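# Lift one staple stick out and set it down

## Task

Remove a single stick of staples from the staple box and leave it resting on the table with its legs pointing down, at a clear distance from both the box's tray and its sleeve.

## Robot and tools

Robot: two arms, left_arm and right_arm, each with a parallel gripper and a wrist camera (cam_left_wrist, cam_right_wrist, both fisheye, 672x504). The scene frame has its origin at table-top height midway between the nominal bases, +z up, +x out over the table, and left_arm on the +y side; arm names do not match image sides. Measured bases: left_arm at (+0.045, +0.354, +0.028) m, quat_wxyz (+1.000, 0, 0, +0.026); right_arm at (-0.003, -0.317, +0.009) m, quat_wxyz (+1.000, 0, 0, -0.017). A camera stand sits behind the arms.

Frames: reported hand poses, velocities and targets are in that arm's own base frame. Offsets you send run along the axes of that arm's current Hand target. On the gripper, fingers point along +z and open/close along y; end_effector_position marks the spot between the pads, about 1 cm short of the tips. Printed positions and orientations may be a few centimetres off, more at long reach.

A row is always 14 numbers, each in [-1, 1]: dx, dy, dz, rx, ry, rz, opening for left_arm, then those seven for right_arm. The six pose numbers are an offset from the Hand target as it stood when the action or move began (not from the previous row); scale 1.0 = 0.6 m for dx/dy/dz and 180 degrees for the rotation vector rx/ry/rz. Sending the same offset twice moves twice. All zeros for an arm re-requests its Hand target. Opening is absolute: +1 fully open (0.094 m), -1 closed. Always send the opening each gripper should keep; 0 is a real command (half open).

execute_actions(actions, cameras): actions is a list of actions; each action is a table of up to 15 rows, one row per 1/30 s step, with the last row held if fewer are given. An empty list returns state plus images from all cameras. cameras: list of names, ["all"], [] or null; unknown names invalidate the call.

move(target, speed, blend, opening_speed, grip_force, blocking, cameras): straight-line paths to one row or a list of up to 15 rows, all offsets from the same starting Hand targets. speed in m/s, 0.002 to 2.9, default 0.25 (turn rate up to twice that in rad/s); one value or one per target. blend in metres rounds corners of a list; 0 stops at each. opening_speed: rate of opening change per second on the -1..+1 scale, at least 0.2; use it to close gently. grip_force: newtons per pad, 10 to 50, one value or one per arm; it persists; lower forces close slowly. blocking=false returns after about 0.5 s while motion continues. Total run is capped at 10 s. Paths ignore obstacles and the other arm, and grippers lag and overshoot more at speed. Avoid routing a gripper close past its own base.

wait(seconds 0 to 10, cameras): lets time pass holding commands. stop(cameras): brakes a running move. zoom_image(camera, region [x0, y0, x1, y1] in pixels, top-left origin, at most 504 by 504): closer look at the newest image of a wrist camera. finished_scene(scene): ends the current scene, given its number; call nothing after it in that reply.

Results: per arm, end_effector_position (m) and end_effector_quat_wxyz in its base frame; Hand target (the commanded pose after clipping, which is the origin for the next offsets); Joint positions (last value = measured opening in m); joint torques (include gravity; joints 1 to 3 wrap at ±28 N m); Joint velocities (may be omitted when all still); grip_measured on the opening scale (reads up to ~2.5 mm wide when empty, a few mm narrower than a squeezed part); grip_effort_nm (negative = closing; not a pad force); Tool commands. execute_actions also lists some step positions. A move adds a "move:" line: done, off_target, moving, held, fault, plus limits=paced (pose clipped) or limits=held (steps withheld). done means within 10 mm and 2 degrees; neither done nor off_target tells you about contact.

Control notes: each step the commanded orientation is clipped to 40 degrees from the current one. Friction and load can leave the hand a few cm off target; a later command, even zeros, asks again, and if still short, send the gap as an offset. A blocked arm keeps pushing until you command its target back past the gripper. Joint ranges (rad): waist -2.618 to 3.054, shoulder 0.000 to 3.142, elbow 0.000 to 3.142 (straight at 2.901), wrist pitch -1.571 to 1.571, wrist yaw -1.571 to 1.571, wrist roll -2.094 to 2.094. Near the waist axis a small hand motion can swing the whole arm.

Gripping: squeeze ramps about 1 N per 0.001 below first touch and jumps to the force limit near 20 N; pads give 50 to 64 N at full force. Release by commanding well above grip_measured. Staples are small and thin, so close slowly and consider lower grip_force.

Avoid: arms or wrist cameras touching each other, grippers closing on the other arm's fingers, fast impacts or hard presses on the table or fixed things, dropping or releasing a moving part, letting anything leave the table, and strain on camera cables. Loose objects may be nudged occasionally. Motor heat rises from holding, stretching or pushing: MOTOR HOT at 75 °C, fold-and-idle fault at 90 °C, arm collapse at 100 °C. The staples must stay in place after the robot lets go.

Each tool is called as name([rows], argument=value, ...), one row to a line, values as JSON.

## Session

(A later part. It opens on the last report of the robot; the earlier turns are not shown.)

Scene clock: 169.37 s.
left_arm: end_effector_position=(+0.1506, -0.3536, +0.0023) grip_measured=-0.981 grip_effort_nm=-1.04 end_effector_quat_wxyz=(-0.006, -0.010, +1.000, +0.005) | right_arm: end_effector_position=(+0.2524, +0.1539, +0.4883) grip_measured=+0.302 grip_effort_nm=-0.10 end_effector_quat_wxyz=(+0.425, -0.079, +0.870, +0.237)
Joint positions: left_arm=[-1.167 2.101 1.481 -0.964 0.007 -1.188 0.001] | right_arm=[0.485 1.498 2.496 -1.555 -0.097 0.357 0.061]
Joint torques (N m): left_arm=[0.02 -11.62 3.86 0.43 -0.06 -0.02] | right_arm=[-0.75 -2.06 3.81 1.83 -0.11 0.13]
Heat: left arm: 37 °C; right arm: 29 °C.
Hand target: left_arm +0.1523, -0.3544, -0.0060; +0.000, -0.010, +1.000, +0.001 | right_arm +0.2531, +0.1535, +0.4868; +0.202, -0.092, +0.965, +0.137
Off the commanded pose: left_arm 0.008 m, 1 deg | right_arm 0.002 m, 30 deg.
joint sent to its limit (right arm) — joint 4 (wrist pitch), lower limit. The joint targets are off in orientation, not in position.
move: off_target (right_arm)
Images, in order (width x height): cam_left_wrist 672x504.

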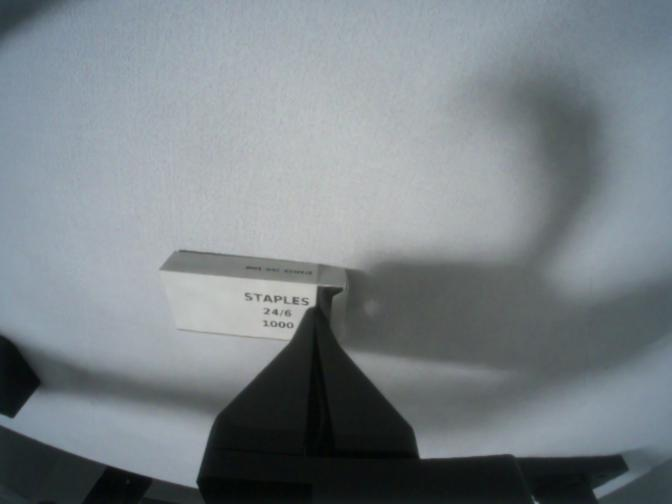

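move(target=[0, -0.0155, -0.004, 0, 0, 0, -1, 0, 0, 0, 0, 0, 0, 0.3], cameras=["cam_left_wrist"], speed=0.05)

zoom_image(camera="cam_left_wrist", region=[240, 230, 400, 370])

Scene clock: 174.77 s.
left_arm: end_effector_position=(+0.1525, -0.3579, +0.0016) grip_measured=-0.981 grip_effort_nm=-1.04 end_effector_quat_wxyz=(-0.003, -0.010, +1.000, +0.000) | right_arm: end_effector_position=(+0.2524, +0.1539, +0.4883) grip_measured=+0.302 grip_effort_nm=-0.09 end_effector_quat_wxyz=(+0.425, -0.079, +0.870, +0.237)
Joint positions: left_arm=[-1.167 2.109 1.49 -0.954 0.007 -1.188 0.001] | right_arm=[0.485 1.498 2.496 -1.555 -0.097 0.357 0.061]
Joint torques (N m): left_arm=[-0.83 -10.21 6.93 0.11 -0.07 -0.1] | right_arm=[-0.9 -2.07 3.77 1.84 -0.11 0.12]
Heat: left arm: 37 °C; right arm: 29 °C.
Hand target: left_arm +0.1526, -0.3638, -0.0035; +0.000, -0.010, +1.000, +0.000 | right_arm +0.2531, +0.1535, +0.4868; +0.202, -0.092, +0.965, +0.137
Off the commanded pose: left_arm 0.008 m, 0 deg | right_arm 0.002 m, 30 deg.
joint sent to its limit (right arm) — joint 4 (wrist pitch), lower limit. The joint targets are off in orientation, not in position.
move: off_target (right_arm)
Images, in order (width x height): cam_left_wrist 672x504.

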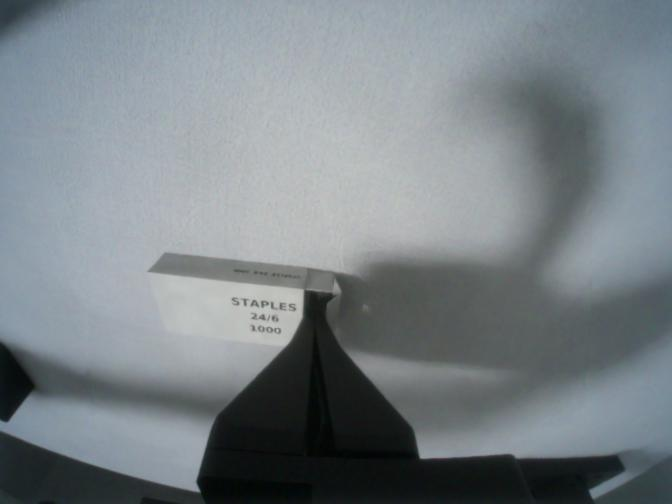

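Scaled by 3.150 from the camera's 672x504 image, which has a finer 960x720 frame.

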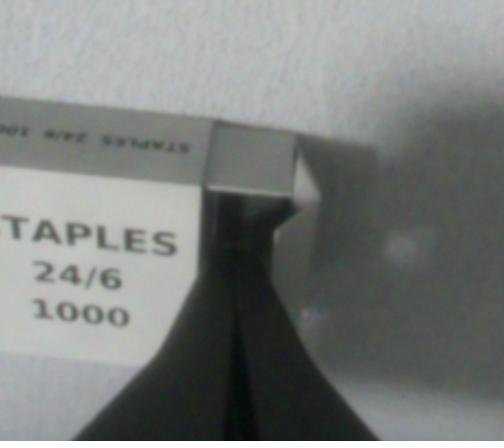

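move(target=[0, 0, 0.006, 0, 0, 0, -0.66, 0, 0, 0, 0, 0, 0, 0.3], cameras=["cam_left_wrist"], opening_speed=0.5)

zoom_image(camera="cam_left_wrist", region=[240, 230, 400, 370])

Scene clock: 179.53 s.
left_arm: end_effector_position=(+0.1537, -0.3620, +0.0013) grip_measured=-0.662 grip_effort_nm=0.11 end_effector_quat_wxyz=(-0.002, -0.011, +1.000, -0.009) | right_arm: end_effector_position=(+0.2524, +0.1539, +0.4883) grip_measured=+0.302 grip_effort_nm=-0.10 end_effector_quat_wxyz=(+0.425, -0.079, +0.870, +0.237)
Joint positions: left_arm=[-1.167 2.11 1.49 -0.937 0.01 -1.189 0.016] | right_arm=[0.485 1.498 2.496 -1.555 -0.097 0.357 0.061]
Joint torques (N m): left_arm=[-0.77 -9.88 6.43 0.1 -0.1 -0.1] | right_arm=[-0.9 -2.18 3.85 1.83 -0.14 0.08]
Heat: left arm: 36 °C; right arm: 29 °C.
Hand target: left_arm +0.1526, -0.3638, -0.0071; +0.000, -0.010, +1.000, +0.000 | right_arm +0.2531, +0.1535, +0.4868; +0.202, -0.092, +0.965, +0.137
Off the commanded pose: left_arm 0.009 m, 1 deg | right_arm 0.002 m, 30 deg.
joint sent to its limit (right arm) — joint 4 (wrist pitch), lower limit. The joint targets are off in orientation, not in position.
move: off_target (right_arm)
Images, in order (width x height): cam_left_wrist 672x504.

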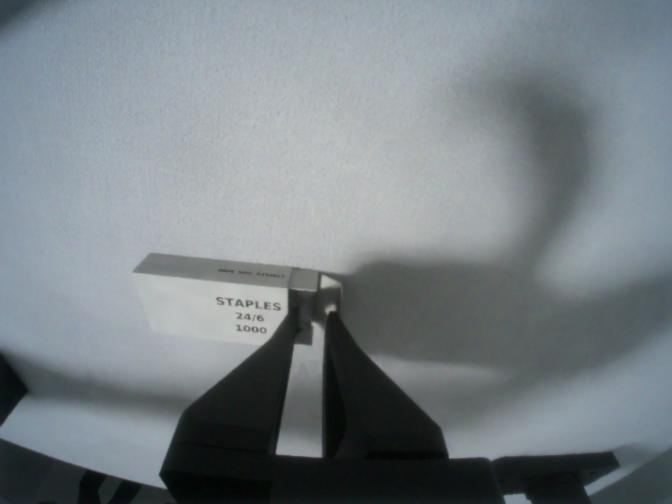

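Scaled by 3.150 from the camera's 672x504 image, which has a finer 960x720 frame.

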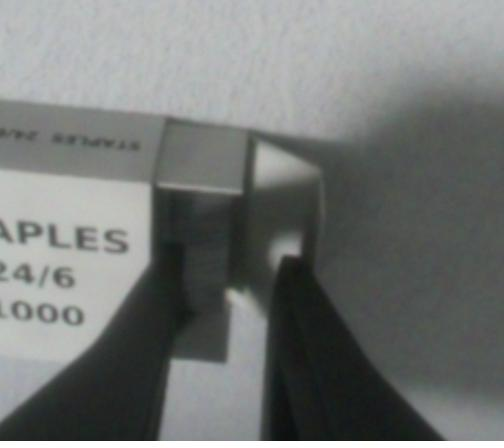

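move([
  [0, 0, 0, 0, 0, 0, -1, 0, 0, 0, 0, 0, 0, 0.3],
  [0, 0, -0.025, 0, 0, 0, -1, 0, 0, 0, 0, 0, 0, 0.3],
  [0, -0.018, -0.02, 0, 0, 0, -1, 0, 0, 0, 0, 0, 0, 0.3],
  [0, -0.018, 0.019, 0, 0, 0, -1, 0, 0, 0, 0, 0, 0, 0.3],
], cameras=["cam_left_wrist"], speed=0.07)

zoom_image(camera="cam_left_wrist", region=[220, 230, 400, 390])

Scene clock: 188.37 s.
left_arm: end_effector_position=(+0.1553, -0.3764, -0.0084) grip_measured=-0.981 grip_effort_nm=-1.04 end_effector_quat_wxyz=(-0.001, -0.010, +1.000, -0.010) | right_arm: end_effector_position=(+0.2524, +0.1539, +0.4883) grip_measured=+0.302 grip_effort_nm=-0.09 end_effector_quat_wxyz=(+0.425, -0.079, +0.870, +0.237)
Joint positions: left_arm=[-1.178 2.171 1.548 -0.93 0.01 -1.198 0.001] | right_arm=[0.485 1.498 2.496 -1.555 -0.097 0.357 0.061]
Joint torques (N m): left_arm=[-0.76 -11.15 5.01 0.18 -0.1 -0.11] | right_arm=[-0.77 -1.88 3.67 1.84 -0.13 0.11]
Heat: left arm: 36 °C; right arm: 29 °C.
Hand target: left_arm +0.1528, -0.3746, -0.0186; +0.000, -0.010, +1.000, +0.000 | right_arm +0.2531, +0.1535, +0.4868; +0.202, -0.092, +0.965, +0.137
Off the commanded pose: left_arm 0.011 m, 1 deg | right_arm 0.002 m, 30 deg.
joint sent to its limit (right arm) — joint 4 (wrist pitch), lower limit. The joint targets are off in orientation, not in position.
move: off_target (left_arm, right_arm)
Images, in order (width x height): cam_left_wrist 672x504.

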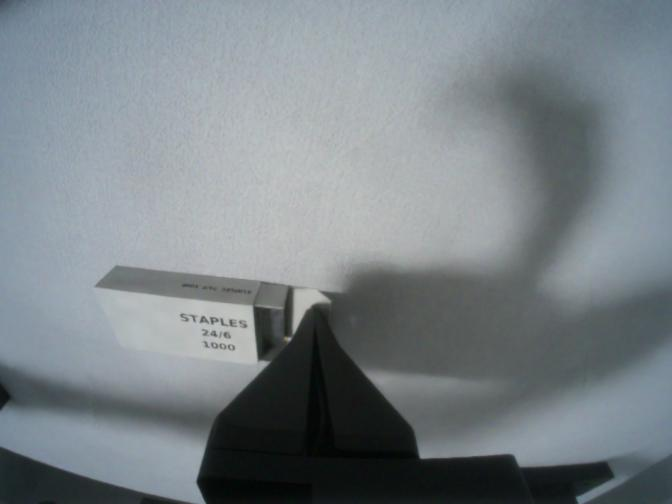

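Scaled by 2.800 from the camera's 672x504 image, which has a finer 960x720 frame.

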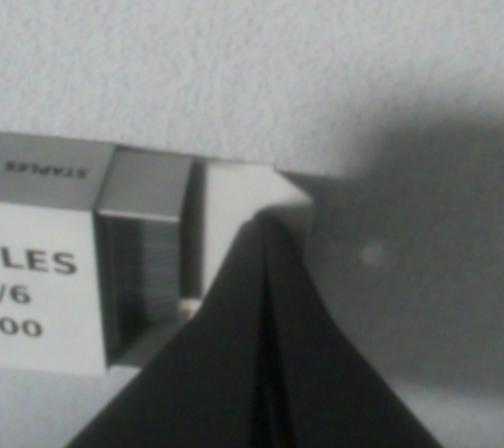

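move([
  [0, 0, -0.054, 0, 0, 0, -1, 0, 0, 0, 0, 0, 0, 0.3],
  [0, 0.0278, -0.054, 0, 0, 0, -1, 0, 0, 0, 0, 0, 0, 0.3],
  [0, 0.0278, -0.03, 0, 0, 0, -1, 0, 0, 0, 0, 0, 0, 0.3],
], cameras=["cam_left_wrist"], speed=0.1)

zoom_image(camera="cam_left_wrist", region=[220, 220, 400, 380])

Scene clock: 199.03 s.
left_arm: end_effector_position=(+0.1482, -0.3596, -0.0020) grip_measured=-0.981 grip_effort_nm=-1.04 end_effector_quat_wxyz=(-0.007, -0.009, +1.000, +0.003) | right_arm: end_effector_position=(+0.2524, +0.1539, +0.4883) grip_measured=+0.302 grip_effort_nm=-0.09 end_effector_quat_wxyz=(+0.425, -0.079, +0.870, +0.237)
Joint positions: left_arm=[-1.178 2.122 1.495 -0.955 0.01 -1.196 0.001] | right_arm=[0.485 1.498 2.496 -1.555 -0.097 0.357 0.061]
Joint torques (N m): left_arm=[0.65 -13.31 4.81 0.1 -0.1 0.02] | right_arm=[-0.79 -2.11 3.84 1.85 -0.1 0.08]
Heat: left arm: 35 °C; right arm: 29 °C.
Hand target: left_arm +0.1524, -0.3578, -0.0005; +0.000, -0.010, +1.000, +0.000 | right_arm +0.2531, +0.1535, +0.4868; +0.202, -0.092, +0.965, +0.137
Off the commanded pose: left_arm 0.005 m, 1 deg | right_arm 0.002 m, 30 deg.
joint sent to its limit (right arm) — joint 4 (wrist pitch), lower limit. The joint targets are off in orientation, not in position.
move: off_target (right_arm)
Images, in order (width x height): cam_left_wrist 672x504.

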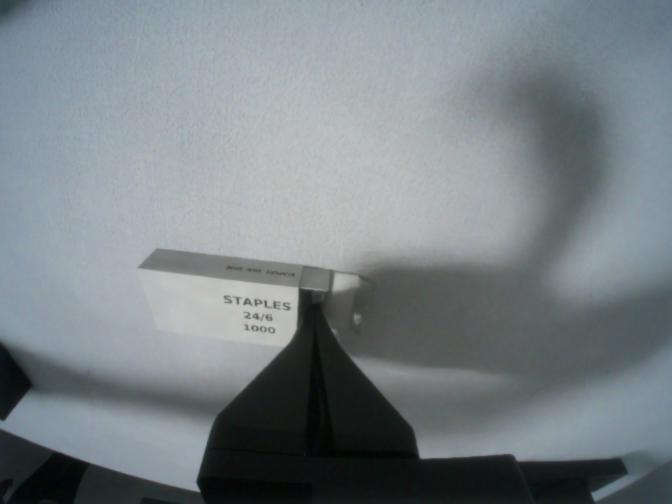

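Scaled by 2.800 from the camera's 672x504 image, which has a finer 960x720 frame.

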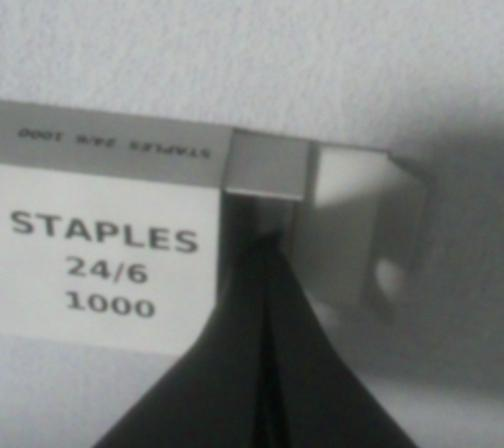

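move([
  [0, 0, 0.02, 0, 0, 0, -1, 0, 0, 0, 0, 0, 0, 0.3],
  [0, -0.045, 0.02, 0, 0, 0, -1, 0, 0, 0, 0, 0, 0, 0.3],
], cameras=["cam_left_wrist"], speed=0.06)

zoom_image(camera="cam_left_wrist", region=[220, 220, 400, 380])

Scene clock: 205.23 s.
left_arm: end_effector_position=(+0.1550, -0.3850, -0.0040) grip_measured=-0.981 grip_effort_nm=-1.04 end_effector_quat_wxyz=(+0.000, -0.010, +1.000, -0.014) | right_arm: end_effector_position=(+0.2524, +0.1539, +0.4883) grip_measured=+0.302 grip_effort_nm=-0.09 end_effector_quat_wxyz=(+0.425, -0.079, +0.870, +0.237)
Joint positions: left_arm=[-1.186 2.186 1.59 -0.949 0.01 -1.207 0.001] | right_arm=[0.485 1.498 2.496 -1.555 -0.097 0.357 0.061]
Joint torques (N m): left_arm=[-0.81 -10.48 6.93 -0.04 -0.1 -0.11] | right_arm=[-0.79 -2.09 3.78 1.87 -0.11 0.11]
Heat: left arm: 37 °C; right arm: 30 °C.
Hand target: left_arm +0.1529, -0.3847, -0.0126; +0.000, -0.010, +1.000, +0.001 | right_arm +0.2531, +0.1535, +0.4868; +0.202, -0.092, +0.965, +0.137
Off the commanded pose: left_arm 0.009 m, 2 deg | right_arm 0.002 m, 30 deg.
joint sent to its limit (right arm) — joint 4 (wrist pitch), lower limit. The joint targets are off in orientation, not in position.
move: off_target (right_arm)
Images, in order (width x height): cam_left_wrist 672x504.

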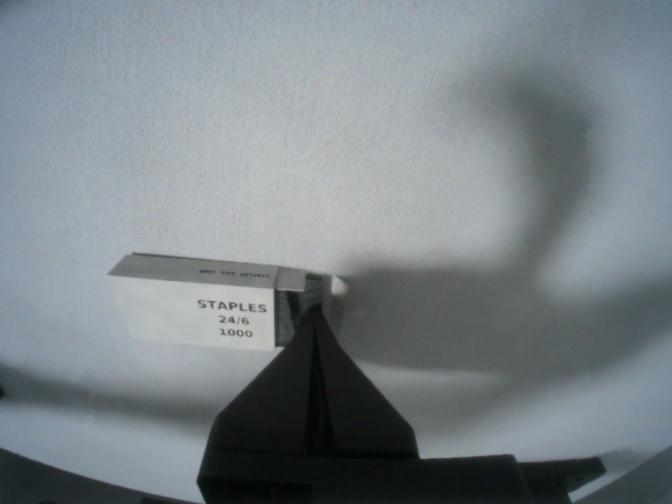

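Scaled by 2.800 from the camera's 672x504 image, which has a finer 960x720 frame.

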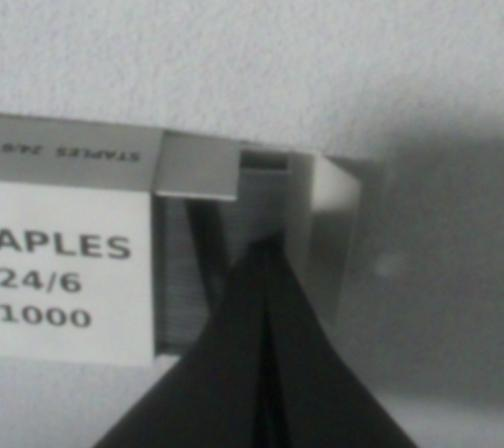

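move([
  [0, 0, -0.007, 0, 0, 0, -1, 0, 0, 0, 0, 0, 0, 0.3],
  [0, -0.033, -0.007, 0, 0, 0, -1, 0, 0, 0, 0, 0, 0, 0.3],
], cameras=["cam_left_wrist"], speed=0.07)

zoom_image(camera="cam_left_wrist", region=[220, 220, 400, 380])

Scene clock: 213.07 s.
left_arm: end_effector_position=(+0.1544, -0.4047, -0.0020) grip_measured=-0.981 grip_effort_nm=-1.04 end_effector_quat_wxyz=(-0.001, -0.009, +1.000, -0.012) | right_arm: end_effector_position=(+0.2524, +0.1539, +0.4883) grip_measured=+0.302 grip_effort_nm=-0.09 end_effector_quat_wxyz=(+0.425, -0.079, +0.870, +0.237)
Joint positions: left_arm=[-1.204 2.255 1.714 -1.008 0.01 -1.223 0.001] | right_arm=[0.485 1.498 2.496 -1.555 -0.097 0.357 0.061]
Joint torques (N m): left_arm=[-0.59 -11.58 7.3 -0.07 -0.1 -0.11] | right_arm=[-0.73 -2.02 3.85 1.86 -0.11 0.09]
Heat: left arm: 37 °C; right arm: 30 °C.
Hand target: left_arm +0.1533, -0.4047, -0.0084; +0.000, -0.010, +1.000, +0.000 | right_arm +0.2531, +0.1535, +0.4868; +0.202, -0.092, +0.965, +0.137
Off the commanded pose: left_arm 0.007 m, 1 deg | right_arm 0.002 m, 30 deg.
joint sent to its limit (right arm) — joint 4 (wrist pitch), lower limit. The joint targets are off in orientation, not in position.
move: off_target (right_arm)
Images, in order (width x height): cam_left_wrist 672x504.

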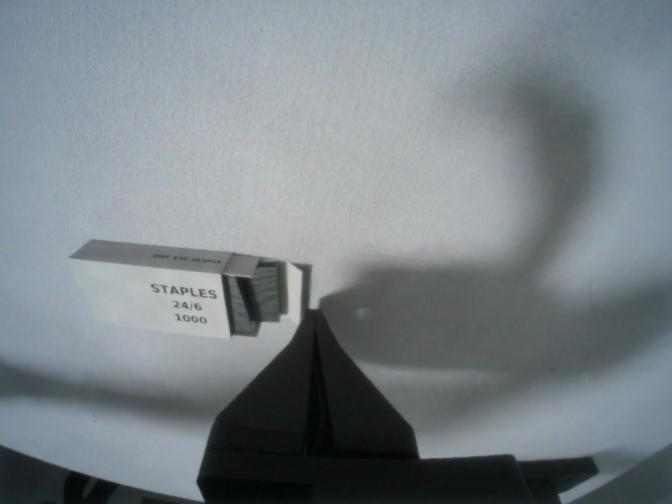

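Scaled by 2.800 from the camera's 672x504 image, which has a finer 960x720 frame.

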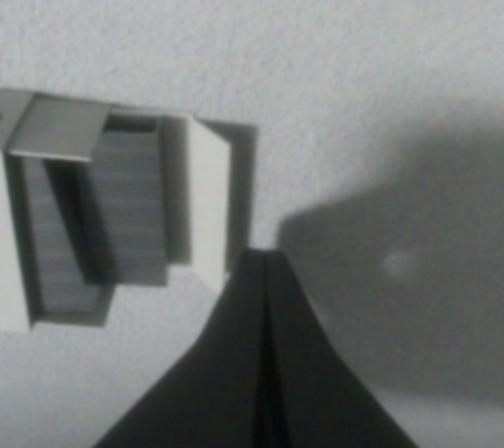

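move([
  [0, 0, -0.025, 0, 0, 0, -1, 0, 0, 0, 0, 0, 0, 0.3],
  [-0.0242, 0.0375, -0.025, 0, 0, 0, -1, 0, 0, 0, 0, 0, 0, 0.3],
  [-0.0242, 0.0375, 0.009, 0, 0, 0, -1, 0, 0, 0, 0, 0, 0, 0.3],
], cameras=["cam_left_wrist"], speed=0.08)

zoom_image(camera="cam_left_wrist", region=[220, 220, 400, 380])

Scene clock: 230.40 s.
left_arm: end_effector_position=(+0.1633, -0.3818, -0.0049) grip_measured=-0.981 grip_effort_nm=-1.03 end_effector_quat_wxyz=(-0.009, -0.011, +1.000, +0.003) | right_arm: end_effector_position=(+0.2524, +0.1538, +0.4882) grip_measured=+0.302 grip_effort_nm=-0.09 end_effector_quat_wxyz=(+0.425, -0.079, +0.870, +0.237)
Joint positions: left_arm=[-1.163 2.223 1.649 -1.009 0.014 -1.185 0.001] | right_arm=[0.485 1.498 2.496 -1.555 -0.097 0.357 0.061]
Joint torques (N m): left_arm=[0.27 -12.78 3.97 0.43 -0.13 0.03] | right_arm=[-0.72 -2.07 3.81 1.86 -0.11 0.13]
Heat: left arm: 36 °C; right arm: 30 °C.
Hand target: left_arm +0.1673, -0.3818, -0.0137; +0.000, -0.010, +1.000, +0.000 | right_arm +0.2531, +0.1535, +0.4868; +0.202, -0.092, +0.965, +0.137
Off the commanded pose: left_arm 0.010 m, 1 deg | right_arm 0.002 m, 30 deg.
joint sent to its limit (right arm) — joint 4 (wrist pitch), lower limit. The joint targets are off in orientation, not in position.
move: off_target (right_arm)
Images, in order (width x height): cam_left_wrist 672x504.

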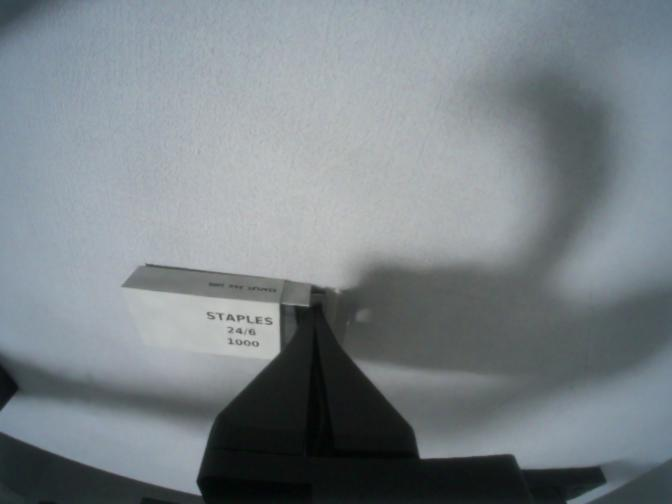

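Scaled by 2.800 from the camera's 672x504 image, which has a finer 960x720 frame.

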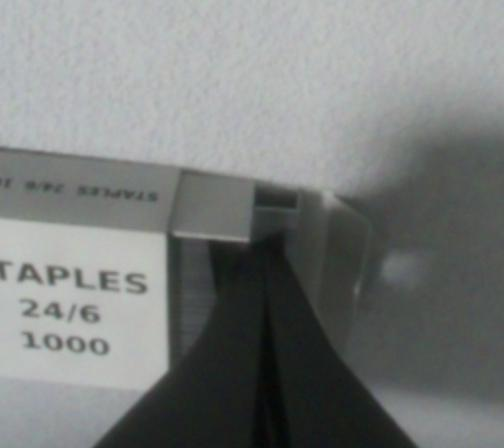

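move([
  [0, -0.042, 0, 0, 0, 0, -1, 0, 0, 0, 0, 0, 0, 0.3],
  [0, -0.042, -0.035, 0, 0, 0, -1, 0, 0, 0, 0, 0, 0, 0.3],
], cameras=["cam_left_wrist"], speed=0.07)

zoom_image(camera="cam_left_wrist", region=[220, 200, 400, 360])

Scene clock: 235.60 s.
left_arm: end_effector_position=(+0.1688, -0.4057, +0.0075) grip_measured=-0.981 grip_effort_nm=-1.04 end_effector_quat_wxyz=(-0.005, -0.010, +1.000, -0.006) | right_arm: end_effector_position=(+0.2524, +0.1538, +0.4882) grip_measured=+0.302 grip_effort_nm=-0.09 end_effector_quat_wxyz=(+0.425, -0.079, +0.870, +0.237)
Joint positions: left_arm=[-1.174 2.284 1.803 -1.082 0.013 -1.194 0.001] | right_arm=[0.485 1.498 2.496 -1.555 -0.097 0.357 0.061]
Joint torques (N m): left_arm=[-0.77 -13.2 7.28 -0.12 -0.13 -0.11] | right_arm=[-0.75 -2.02 3.86 1.86 -0.11 0.17]
Heat: left arm: 37 °C; right arm: 30 °C.
Hand target: left_arm +0.1679, -0.4070, +0.0072; +0.000, -0.010, +1.000, +0.000 | right_arm +0.2531, +0.1535, +0.4868; +0.202, -0.092, +0.965, +0.137
Off the commanded pose: left_arm 0.002 m, 1 deg | right_arm 0.002 m, 30 deg.
joint sent to its limit (right arm) — joint 4 (wrist pitch), lower limit. The joint targets are off in orientation, not in position.
move: off_target (right_arm)
Images, in order (width x height): cam_left_wrist 672x504.

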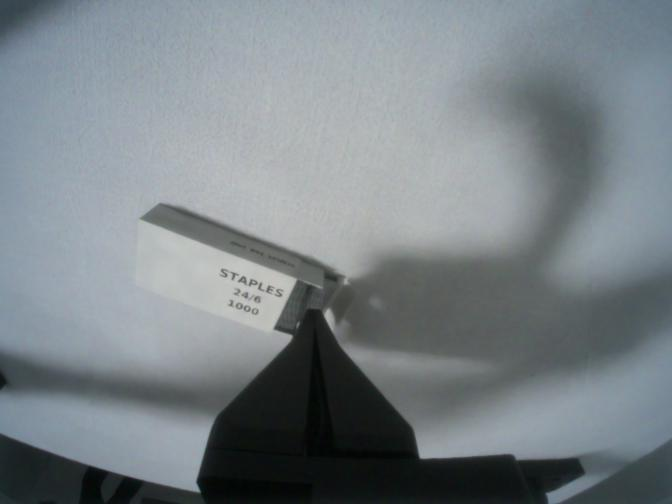

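Scaled by 2.800 from the camera's 672x504 image, which has a finer 960x720 frame.

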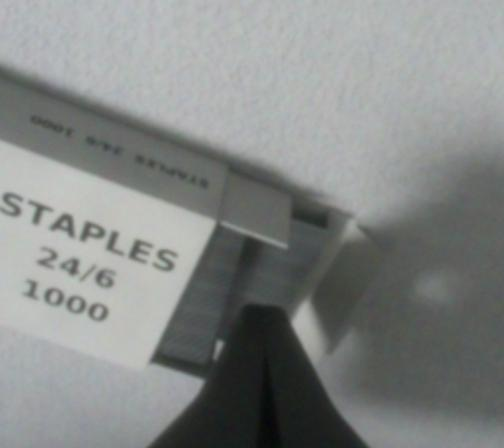

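move(target=[-0.0108, 0.0245, -0.004, 0, 0, 0.106, -1, 0, 0, 0, 0, 0, 0, 0.3], cameras=["cam_left_wrist"], speed=0.08)

zoom_image(camera="cam_left_wrist", region=[220, 200, 400, 360])

Scene clock: 275.03 s.
left_arm: end_effector_position=(+0.1673, -0.3926, -0.0017) grip_measured=-0.981 grip_effort_nm=-1.03 end_effector_quat_wxyz=(-0.013, +0.158, +0.987, +0.011) | right_arm: end_effector_position=(+0.2524, +0.1538, +0.4882) grip_measured=+0.302 grip_effort_nm=-0.10 end_effector_quat_wxyz=(+0.425, -0.079, +0.870, +0.237)
Joint positions: left_arm=[-1.166 2.283 1.763 -1.083 0.01 -0.848 0.001] | right_arm=[0.485 1.498 2.496 -1.555 -0.097 0.357 0.061]
Joint torques (N m): left_arm=[0.96 -17.06 4.89 0.05 -0.11 0] | right_arm=[-0.95 -2.09 3.79 1.86 -0.12 0.11]
Motor temperatures (°C): left_arm=[26 42 31 24 24 25 28] | right_arm=[24 25 27 30 26 27 25]
Heat: left arm: 42 °C; right arm: 30 °C.
Hand target: left_arm +0.1740, -0.3922, +0.0097; +0.000, +0.156, +0.988, +0.000 | right_arm +0.2531, +0.1535, +0.4868; +0.202, -0.092, +0.965, +0.137
Off the commanded pose: left_arm 0.013 m, 2 deg | right_arm 0.002 m, 30 deg.
joint sent to its limit (right arm) — joint 4 (wrist pitch), lower limit. The joint targets are off in orientation, not in position.
move: off_target (left_arm, right_arm)
Images, in order (width x height): cam_left_wrist 672x504.

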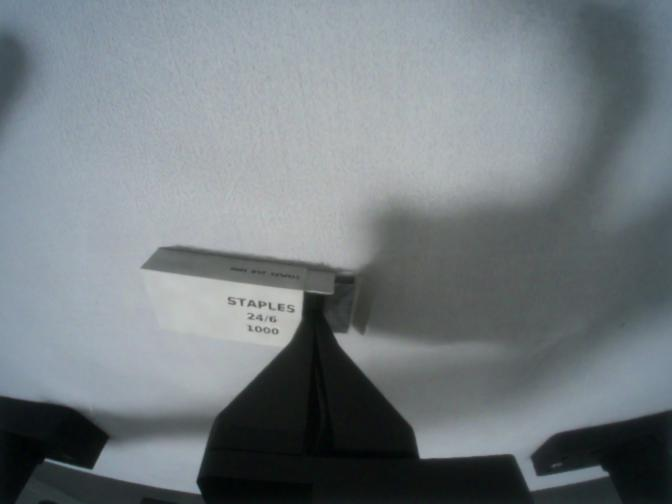

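Scaled by 2.800 from the camera's 672x504 image, which has a finer 960x720 frame.

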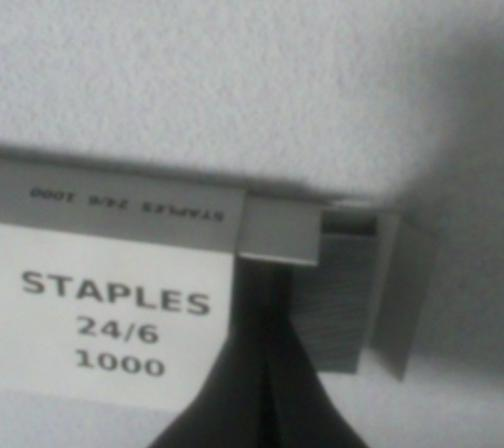

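move(target=[0, 0, 0.022, 0, 0, 0, -0.6, 0, 0, 0, 0, 0, 0, 0.3], cameras=["cam_left_wrist"], opening_speed=0.4)

zoom_image(camera="cam_left_wrist", region=[220, 200, 400, 360])

Scene clock: 282.57 s.
left_arm: end_effector_position=(+0.1661, -0.3984, -0.0037) grip_measured=-0.602 grip_effort_nm=0.11 end_effector_quat_wxyz=(-0.013, +0.158, +0.987, -0.006) | right_arm: end_effector_position=(+0.2524, +0.1538, +0.4882) grip_measured=+0.302 grip_effort_nm=-0.09 end_effector_quat_wxyz=(+0.425, -0.079, +0.870, +0.237)
Joint positions: left_arm=[-1.166 2.277 1.744 -1.042 0.029 -0.848 0.019] | right_arm=[0.485 1.498 2.496 -1.555 -0.097 0.357 0.061]
Joint torques (N m): left_arm=[0.98 -15.04 4.3 0.11 -0.28 0.03] | right_arm=[-0.85 -2.15 3.75 1.86 -0.14 0.09]
Heat: left arm: 42 °C; right arm: 31 °C.
Hand target: left_arm +0.1740, -0.3922, -0.0036; +0.000, +0.156, +0.988, +0.000 | right_arm +0.2531, +0.1535, +0.4868; +0.202, -0.092, +0.965, +0.137
Off the commanded pose: left_arm 0.010 m, 2 deg | right_arm 0.002 m, 30 deg.
joint sent to its limit (right arm) — joint 4 (wrist pitch), lower limit. The joint targets are off in orientation, not in position.
move: off_target (right_arm)
Images, in order (width x height): cam_left_wrist 672x504.

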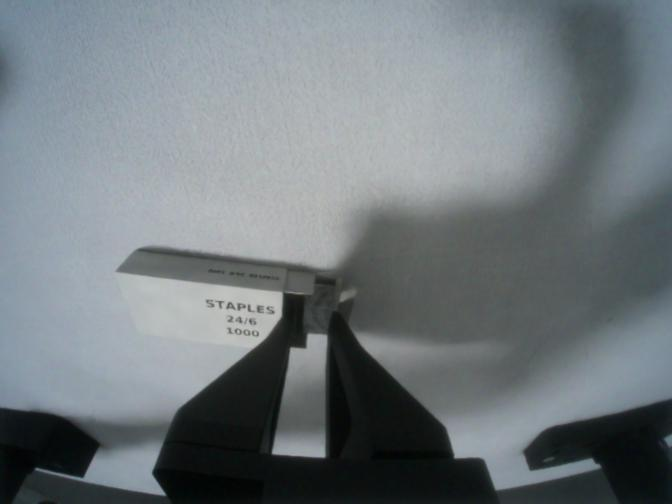

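Scaled by 2.800 from the camera's 672x504 image, which has a finer 960x720 frame.

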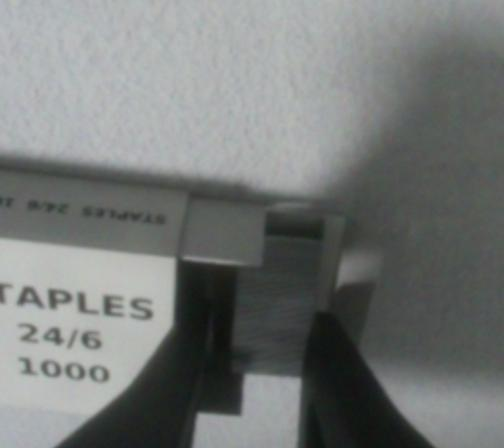

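move(target=[0, 0, 0, 0, 0, 0, -0.85, 0, 0, 0, 0, 0, 0, 0.3], cameras=["cam_left_wrist"], opening_speed=0.3, grip_force=[14, 50])

zoom_image(camera="cam_left_wrist", region=[220, 200, 400, 360])

Scene clock: 291.40 s.
left_arm: end_effector_position=(+0.1671, -0.3996, -0.0039) grip_measured=-0.847 grip_effort_nm=-0.14 end_effector_quat_wxyz=(-0.011, +0.159, +0.987, -0.008) | right_arm: end_effector_position=(+0.2524, +0.1538, +0.4882) grip_measured=+0.302 grip_effort_nm=-0.09 end_effector_quat_wxyz=(+0.425, -0.079, +0.870, +0.237)
Joint positions: left_arm=[-1.166 2.277 1.743 -1.035 0.027 -0.847 0.007] | right_arm=[0.485 1.498 2.496 -1.555 -0.097 0.357 0.061]
Joint torques (N m): left_arm=[0.96 -15.08 4.36 0.06 -0.25 0.02] | right_arm=[-0.75 -2.03 3.9 1.86 -0.14 0.12]
Heat: left arm: 40 °C; right arm: 31 °C.
Hand target: left_arm +0.1740, -0.3922, -0.0036; +0.000, +0.156, +0.988, +0.000 | right_arm +0.2531, +0.1535, +0.4868; +0.202, -0.092, +0.965, +0.137
Off the commanded pose: left_arm 0.010 m, 2 deg | right_arm 0.002 m, 30 deg.
joint sent to its limit (right arm) — joint 4 (wrist pitch), lower limit. The joint targets are off in orientation, not in position.
grip_force (N): 14, 50
move: off_target (right_arm)
Images, in order (width x height): cam_left_wrist 672x504.

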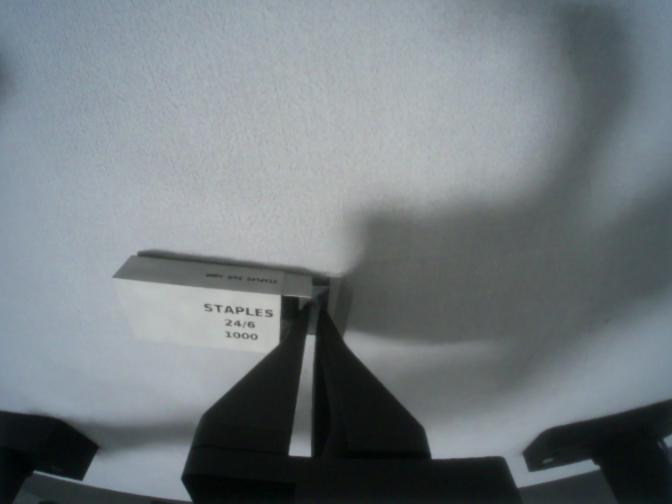

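Scaled by 2.800 from the camera's 672x504 image, which has a finer 960x720 frame.

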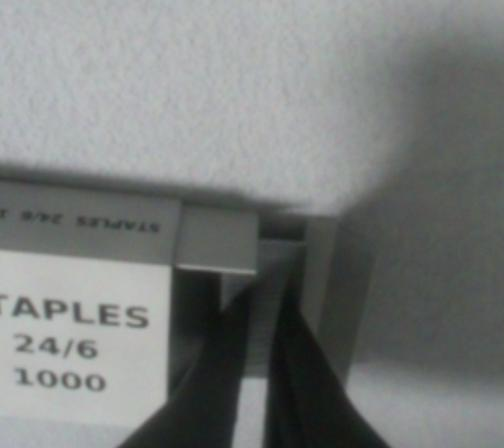

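move([
  [0, 0, -0.019, 0, 0, 0, -1, 0, 0, 0, 0, 0, 0, 0.3],
  [0, -0.0445, -0.015, 0, 0, 0, -1, 0, 0, 0, 0, 0, 0, 0.3],
  [0, -0.0445, 0.029, 0, 0, 0, -1, 0, 0, 0, 0, 0, 0, 0.3],
], cameras=["cam_left_wrist"], speed=0.08)

zoom_image(camera="cam_left_wrist", region=[220, 220, 400, 380])

Scene clock: 322.03 s.
left_arm: end_effector_position=(+0.1662, -0.4192, -0.0092) grip_measured=-0.963 grip_effort_nm=-0.38 end_effector_quat_wxyz=(-0.002, +0.157, +0.988, -0.010) | right_arm: end_effector_position=(+0.2524, +0.1538, +0.4882) grip_measured=+0.302 grip_effort_nm=-0.09 end_effector_quat_wxyz=(+0.425, -0.079, +0.870, +0.237)
Joint positions: left_arm=[-1.19 2.342 1.835 -1.049 0.015 -0.874 0.002] | right_arm=[0.485 1.498 2.496 -1.555 -0.097 0.357 0.061]
Joint torques (N m): left_arm=[-0.46 -12.81 5.24 0.18 -0.14 -0.1] | right_arm=[-0.87 -2.17 3.86 1.84 -0.12 0.07]
Heat: left arm: 39 °C; right arm: 31 °C.
Hand target: left_arm +0.1659, -0.4176, -0.0210; +0.000, +0.156, +0.988, +0.000 | right_arm +0.2531, +0.1535, +0.4868; +0.202, -0.092, +0.965, +0.137
Off the commanded pose: left_arm 0.012 m, 1 deg | right_arm 0.002 m, 30 deg.
joint sent to its limit (right arm) — joint 4 (wrist pitch), lower limit. The joint targets are off in orientation, not in position.
grip_force (N): 14, 50
move: off_target (left_arm, right_arm)
Images, in order (width x height): cam_left_wrist 672x504.

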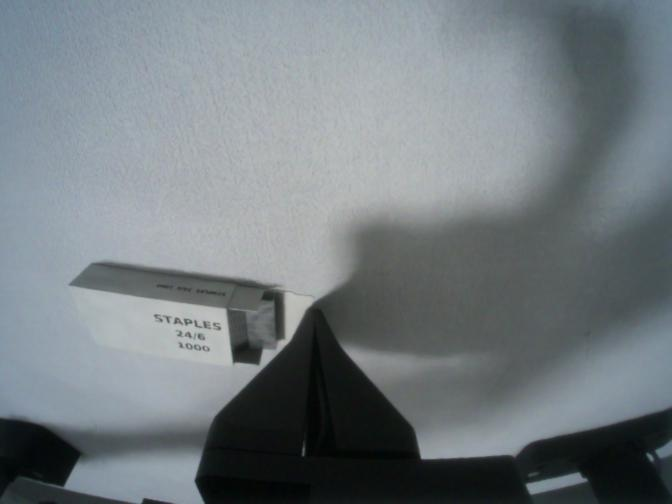

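Scaled by 2.800 from the camera's 672x504 image, which has a finer 960x720 frame.

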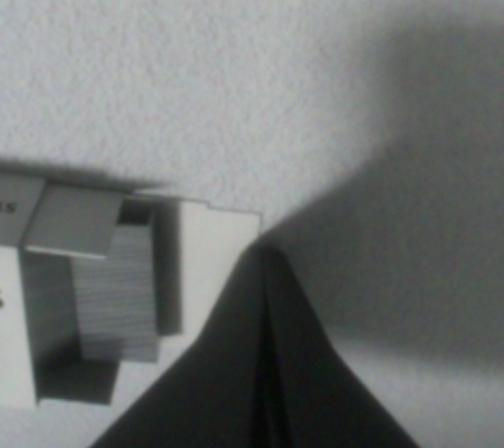

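move([
  [0, 0, -0.042, 0, 0, 0, -1, 0, 0, 0, 0, 0, 0, 0.3],
  [-0.003, 0.04, -0.042, 0, 0, 0, -1, 0, 0, 0, 0, 0, 0, 0.3],
  [-0.003, 0.04, -0.0125, 0, 0, 0, -1, 0, 0, 0, 0, 0, 0, 0.3],
  [-0.003, -0.007, -0.0125, 0, 0, 0, -1, 0, 0, 0, 0, 0, 0, 0.3],
], cameras=["cam_left_wrist"], speed=0.08)

zoom_image(camera="cam_left_wrist", region=[220, 220, 400, 380])

Scene clock: 336.10 s.
left_arm: end_effector_position=(+0.1653, -0.4224, -0.0065) grip_measured=-0.963 grip_effort_nm=-0.38 end_effector_quat_wxyz=(-0.001, +0.158, +0.987, -0.012) | right_arm: end_effector_position=(+0.2524, +0.1538, +0.4882) grip_measured=+0.302 grip_effort_nm=-0.09 end_effector_quat_wxyz=(+0.425, -0.079, +0.870, +0.237)
Joint positions: left_arm=[-1.195 2.346 1.853 -1.058 0.014 -0.877 0.002] | right_arm=[0.485 1.498 2.496 -1.555 -0.097 0.357 0.061]
Joint torques (N m): left_arm=[-0.28 -12.33 7.43 -0.05 -0.12 -0.11] | right_arm=[-0.73 -2 3.82 1.84 -0.11 0.11]
Heat: left arm: 42 °C; right arm: 31 °C.
Hand target: left_arm +0.1663, -0.4221, -0.0135; +0.000, +0.156, +0.988, +0.000 | right_arm +0.2531, +0.1535, +0.4868; +0.202, -0.092, +0.965, +0.137
Off the commanded pose: left_arm 0.007 m, 1 deg | right_arm 0.002 m, 30 deg.
joint sent to its limit (right arm) — joint 4 (wrist pitch), lower limit. The joint targets are off in orientation, not in position.
grip_force (N): 14, 50
move: off_target (right_arm)
Images, in order (width x height): cam_left_wrist 672x504.

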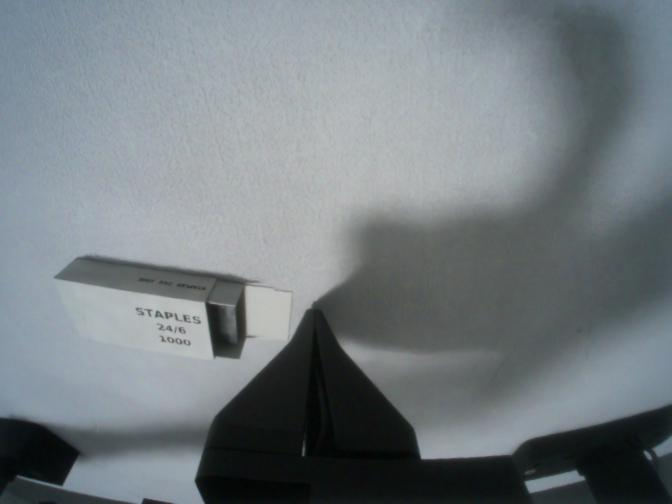

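Scaled by 2.800 from the camera's 672x504 image, which has a finer 960x720 frame.

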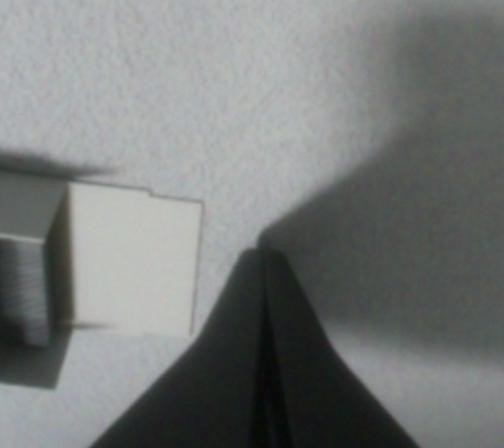

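zoom_image(camera="cam_left_wrist", region=[150, 250, 310, 380])

Scaled by 3.150 from the camera's 672x504 image, which has a finer 960x720 frame.

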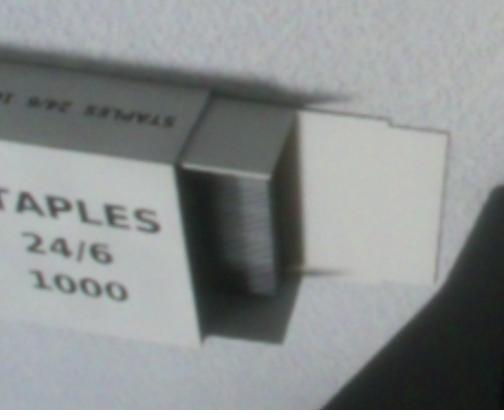

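move([
  [0, 0, -0.05, 0, 0, 0, -1, 0, 0, 0, 0, 0, 0, 0.3],
  [0.0067, 0.0765, -0.05, 0, 0, 0, -1, 0, 0, 0, 0, 0, 0, 0.3],
  [0.0067, 0.0765, -0.035, 0, 0, 0, -1, 0, 0, 0, 0, 0, 0, 0.3],
], blend=[0.008, 0, 0], cameras=["cam_left_wrist"], speed=0.1)

zoom_image(camera="cam_left_wrist", region=[220, 220, 400, 380])

Scene clock: 350.10 s.
left_arm: end_effector_position=(+0.1727, -0.3765, +0.0012) grip_measured=-0.963 grip_effort_nm=-0.38 end_effector_quat_wxyz=(-0.012, +0.154, +0.988, +0.008) | right_arm: end_effector_position=(+0.2524, +0.1538, +0.4882) grip_measured=+0.302 grip_effort_nm=-0.10 end_effector_quat_wxyz=(+0.425, -0.079, +0.870, +0.237)
Joint positions: left_arm=[-1.138 2.224 1.676 -1.048 0.012 -0.828 0.002] | right_arm=[0.485 1.498 2.496 -1.555 -0.097 0.357 0.061]
Joint torques (N m): left_arm=[0.27 -15.43 4.94 0.1 -0.11 0.03] | right_arm=[-0.76 -2.19 3.92 1.82 -0.15 0.12]
Heat: left arm: 44 °C; right arm: 31 °C.
Hand target: left_arm +0.1766, -0.3772, +0.0075; +0.000, +0.156, +0.988, +0.001 | right_arm +0.2531, +0.1535, +0.4868; +0.202, -0.092, +0.965, +0.137
Off the commanded pose: left_arm 0.007 m, 2 deg | right_arm 0.002 m, 30 deg.
joint sent to its limit (right arm) — joint 4 (wrist pitch), lower limit. The joint targets are off in orientation, not in position.
grip_force (N): 14, 50
move: off_target (right_arm)
Images, in order (width x height): cam_left_wrist 672x504.

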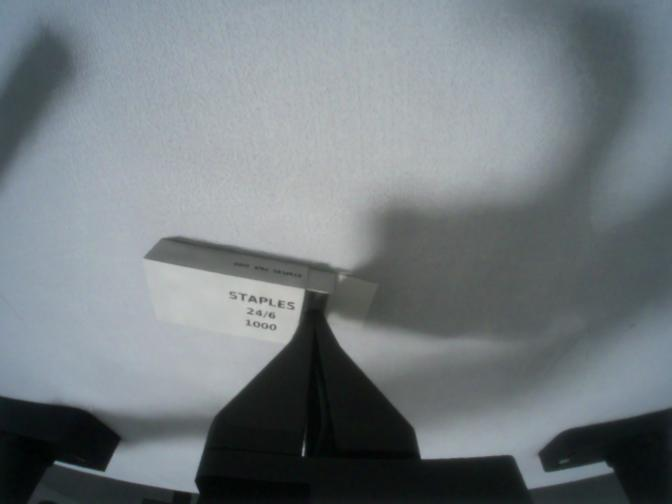

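Scaled by 2.800 from the camera's 672x504 image, which has a finer 960x720 frame.

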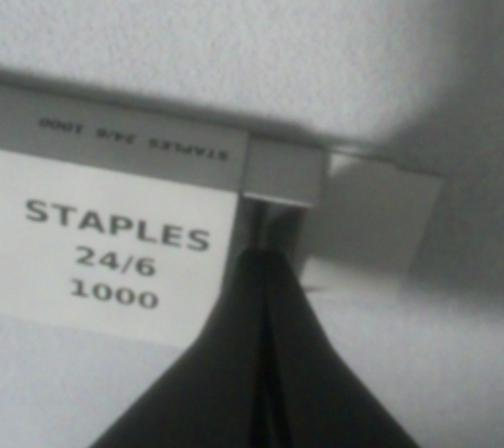

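move([
  [0, 0, 0.034, 0, 0, 0, -1, 0, 0, 0, 0, 0, 0, 0.3],
  [0, -0.043, 0.034, 0, 0, 0, -1, 0, 0, 0, 0, 0, 0, 0.3],
], cameras=["cam_left_wrist"], speed=0.07)

zoom_image(camera="cam_left_wrist", region=[220, 220, 400, 380])

Scene clock: 355.93 s.
left_arm: end_effector_position=(+0.1690, -0.4002, -0.0034) grip_measured=-0.963 grip_effort_nm=-0.38 end_effector_quat_wxyz=(+0.000, +0.157, +0.988, -0.010) | right_arm: end_effector_position=(+0.2524, +0.1538, +0.4882) grip_measured=+0.302 grip_effort_nm=-0.10 end_effector_quat_wxyz=(+0.425, -0.079, +0.870, +0.237)
Joint positions: left_arm=[-1.169 2.267 1.728 -1.015 0.01 -0.855 0.002] | right_arm=[0.485 1.498 2.496 -1.555 -0.097 0.357 0.061]
Joint torques (N m): left_arm=[-0.58 -11.21 7.06 0.03 -0.1 -0.1] | right_arm=[-0.68 -2.06 3.81 1.86 -0.11 0.11]
Heat: left arm: 45 °C; right arm: 31 °C.
Hand target: left_arm +0.1687, -0.4017, -0.0129; +0.000, +0.156, +0.988, +0.001 | right_arm +0.2531, +0.1535, +0.4868; +0.202, -0.092, +0.965, +0.137
Off the commanded pose: left_arm 0.010 m, 1 deg | right_arm 0.002 m, 30 deg.
joint sent to its limit (right arm) — joint 4 (wrist pitch), lower limit. The joint targets are off in orientation, not in position.
grip_force (N): 14, 50
move: off_target (right_arm)
Images, in order (width x height): cam_left_wrist 672x504.

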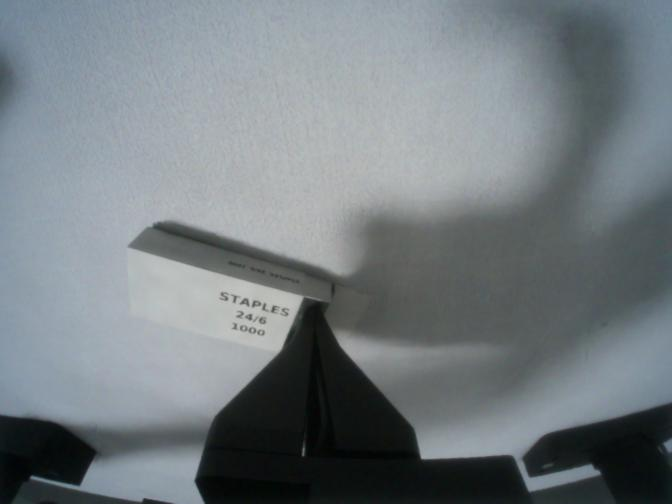

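Scaled by 2.800 from the camera's 672x504 image, which has a finer 960x720 frame.

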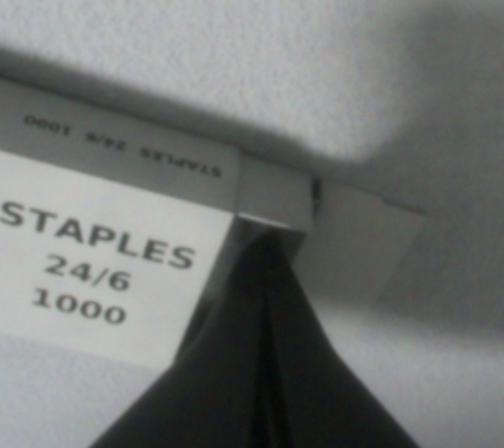

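move([
  [0, 0, -0.03, 0, 0, 0, -1, 0, 0, 0, 0, 0, 0, 0.3],
  [0.006, 0, -0.03, 0, 0, 0.055, -1, 0, 0, 0, 0, 0, 0, 0.3],
  [0.006, 0, -0.006, 0, 0, 0.055, -1, 0, 0, 0, 0, 0, 0, 0.3],
], cameras=["cam_left_wrist"], speed=0.08)

zoom_image(camera="cam_left_wrist", region=[220, 220, 400, 380])

Scene clock: 377.77 s.
left_arm: end_effector_position=(+0.1679, -0.4021, +0.0016) grip_measured=-0.963 grip_effort_nm=-0.38 end_effector_quat_wxyz=(+0.001, +0.234, +0.972, -0.009) | right_arm: end_effector_position=(+0.2524, +0.1538, +0.4882) grip_measured=+0.302 grip_effort_nm=-0.10 end_effector_quat_wxyz=(+0.425, -0.079, +0.870, +0.237)
Joint positions: left_arm=[-1.174 2.267 1.749 -1.037 0.01 -0.702 0.002] | right_arm=[0.485 1.498 2.496 -1.555 -0.097 0.357 0.061]
Joint torques (N m): left_arm=[-0.76 -12.34 5.03 0.18 -0.1 0.03] | right_arm=[-0.8 -1.87 3.85 1.83 -0.15 0.11]
Heat: left arm: 42 °C; right arm: 31 °C.
Hand target: left_arm +0.1653, -0.4007, -0.0092; +0.000, +0.240, +0.971, +0.000 | right_arm +0.2531, +0.1535, +0.4868; +0.202, -0.092, +0.965, +0.137
Off the commanded pose: left_arm 0.011 m, 1 deg | right_arm 0.002 m, 30 deg.
joint sent to its limit (right arm) — joint 4 (wrist pitch), lower limit. The joint targets are off in orientation, not in position.
grip_force (N): 14, 50
move: off_target (left_arm, right_arm)
Images, in order (width x height): cam_left_wrist 672x504.

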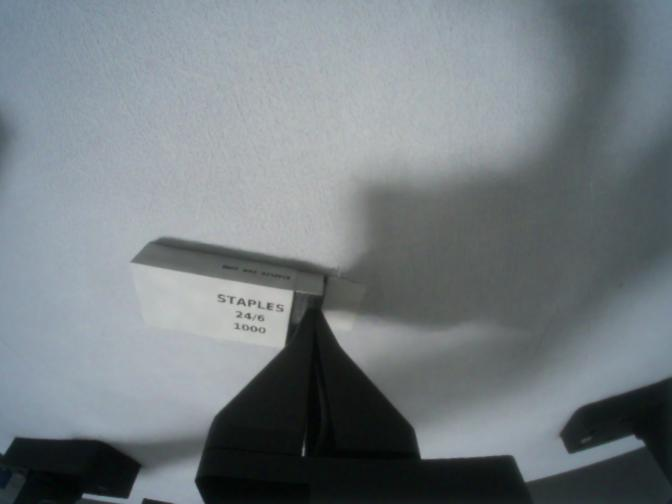

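Scaled by 2.800 from the camera's 672x504 image, which has a finer 960x720 frame.

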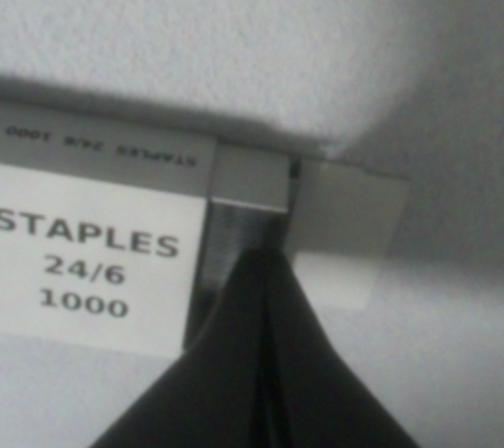

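move([
  [0, 0.003, 0.0075, 0, 0, 0, -1, 0, 0, 0, 0, 0, 0, 0.3],
], speed=0.06)

Scene clock: 381.83 s.
left_arm: end_effector_position=(+0.1676, -0.4015, -0.0022) grip_measured=-0.963 grip_effort_nm=-0.38 end_effector_quat_wxyz=(+0.001, +0.235, +0.972, -0.010) | right_arm: end_effector_position=(+0.2524, +0.1538, +0.4882) grip_measured=+0.302 grip_effort_nm=-0.09 end_effector_quat_wxyz=(+0.425, -0.079, +0.870, +0.237)
Joint positions: left_arm=[-1.174 2.267 1.733 -1.019 0.01 -0.699 0.002] | right_arm=[0.485 1.498 2.496 -1.555 -0.097 0.357 0.061]
Joint torques (N m): left_arm=[-0.46 -12.18 4.98 0.18 -0.1 0.04] | right_arm=[-0.8 -2.06 3.81 1.85 -0.14 0.14]
Heat: left arm: 42 °C; right arm: 31 °C.
Hand target: left_arm +0.1662, -0.3991, -0.0137; +0.000, +0.240, +0.971, +0.000 | right_arm +0.2531, +0.1535, +0.4868; +0.202, -0.092, +0.965, +0.137
Off the commanded pose: left_arm 0.012 m, 1 deg | right_arm 0.002 m, 30 deg.
joint sent to its limit (right arm) — joint 4 (wrist pitch), lower limit. The joint targets are off in orientation, not in position.
grip_force (N): 14, 50
move: off_target (left_arm, right_arm)


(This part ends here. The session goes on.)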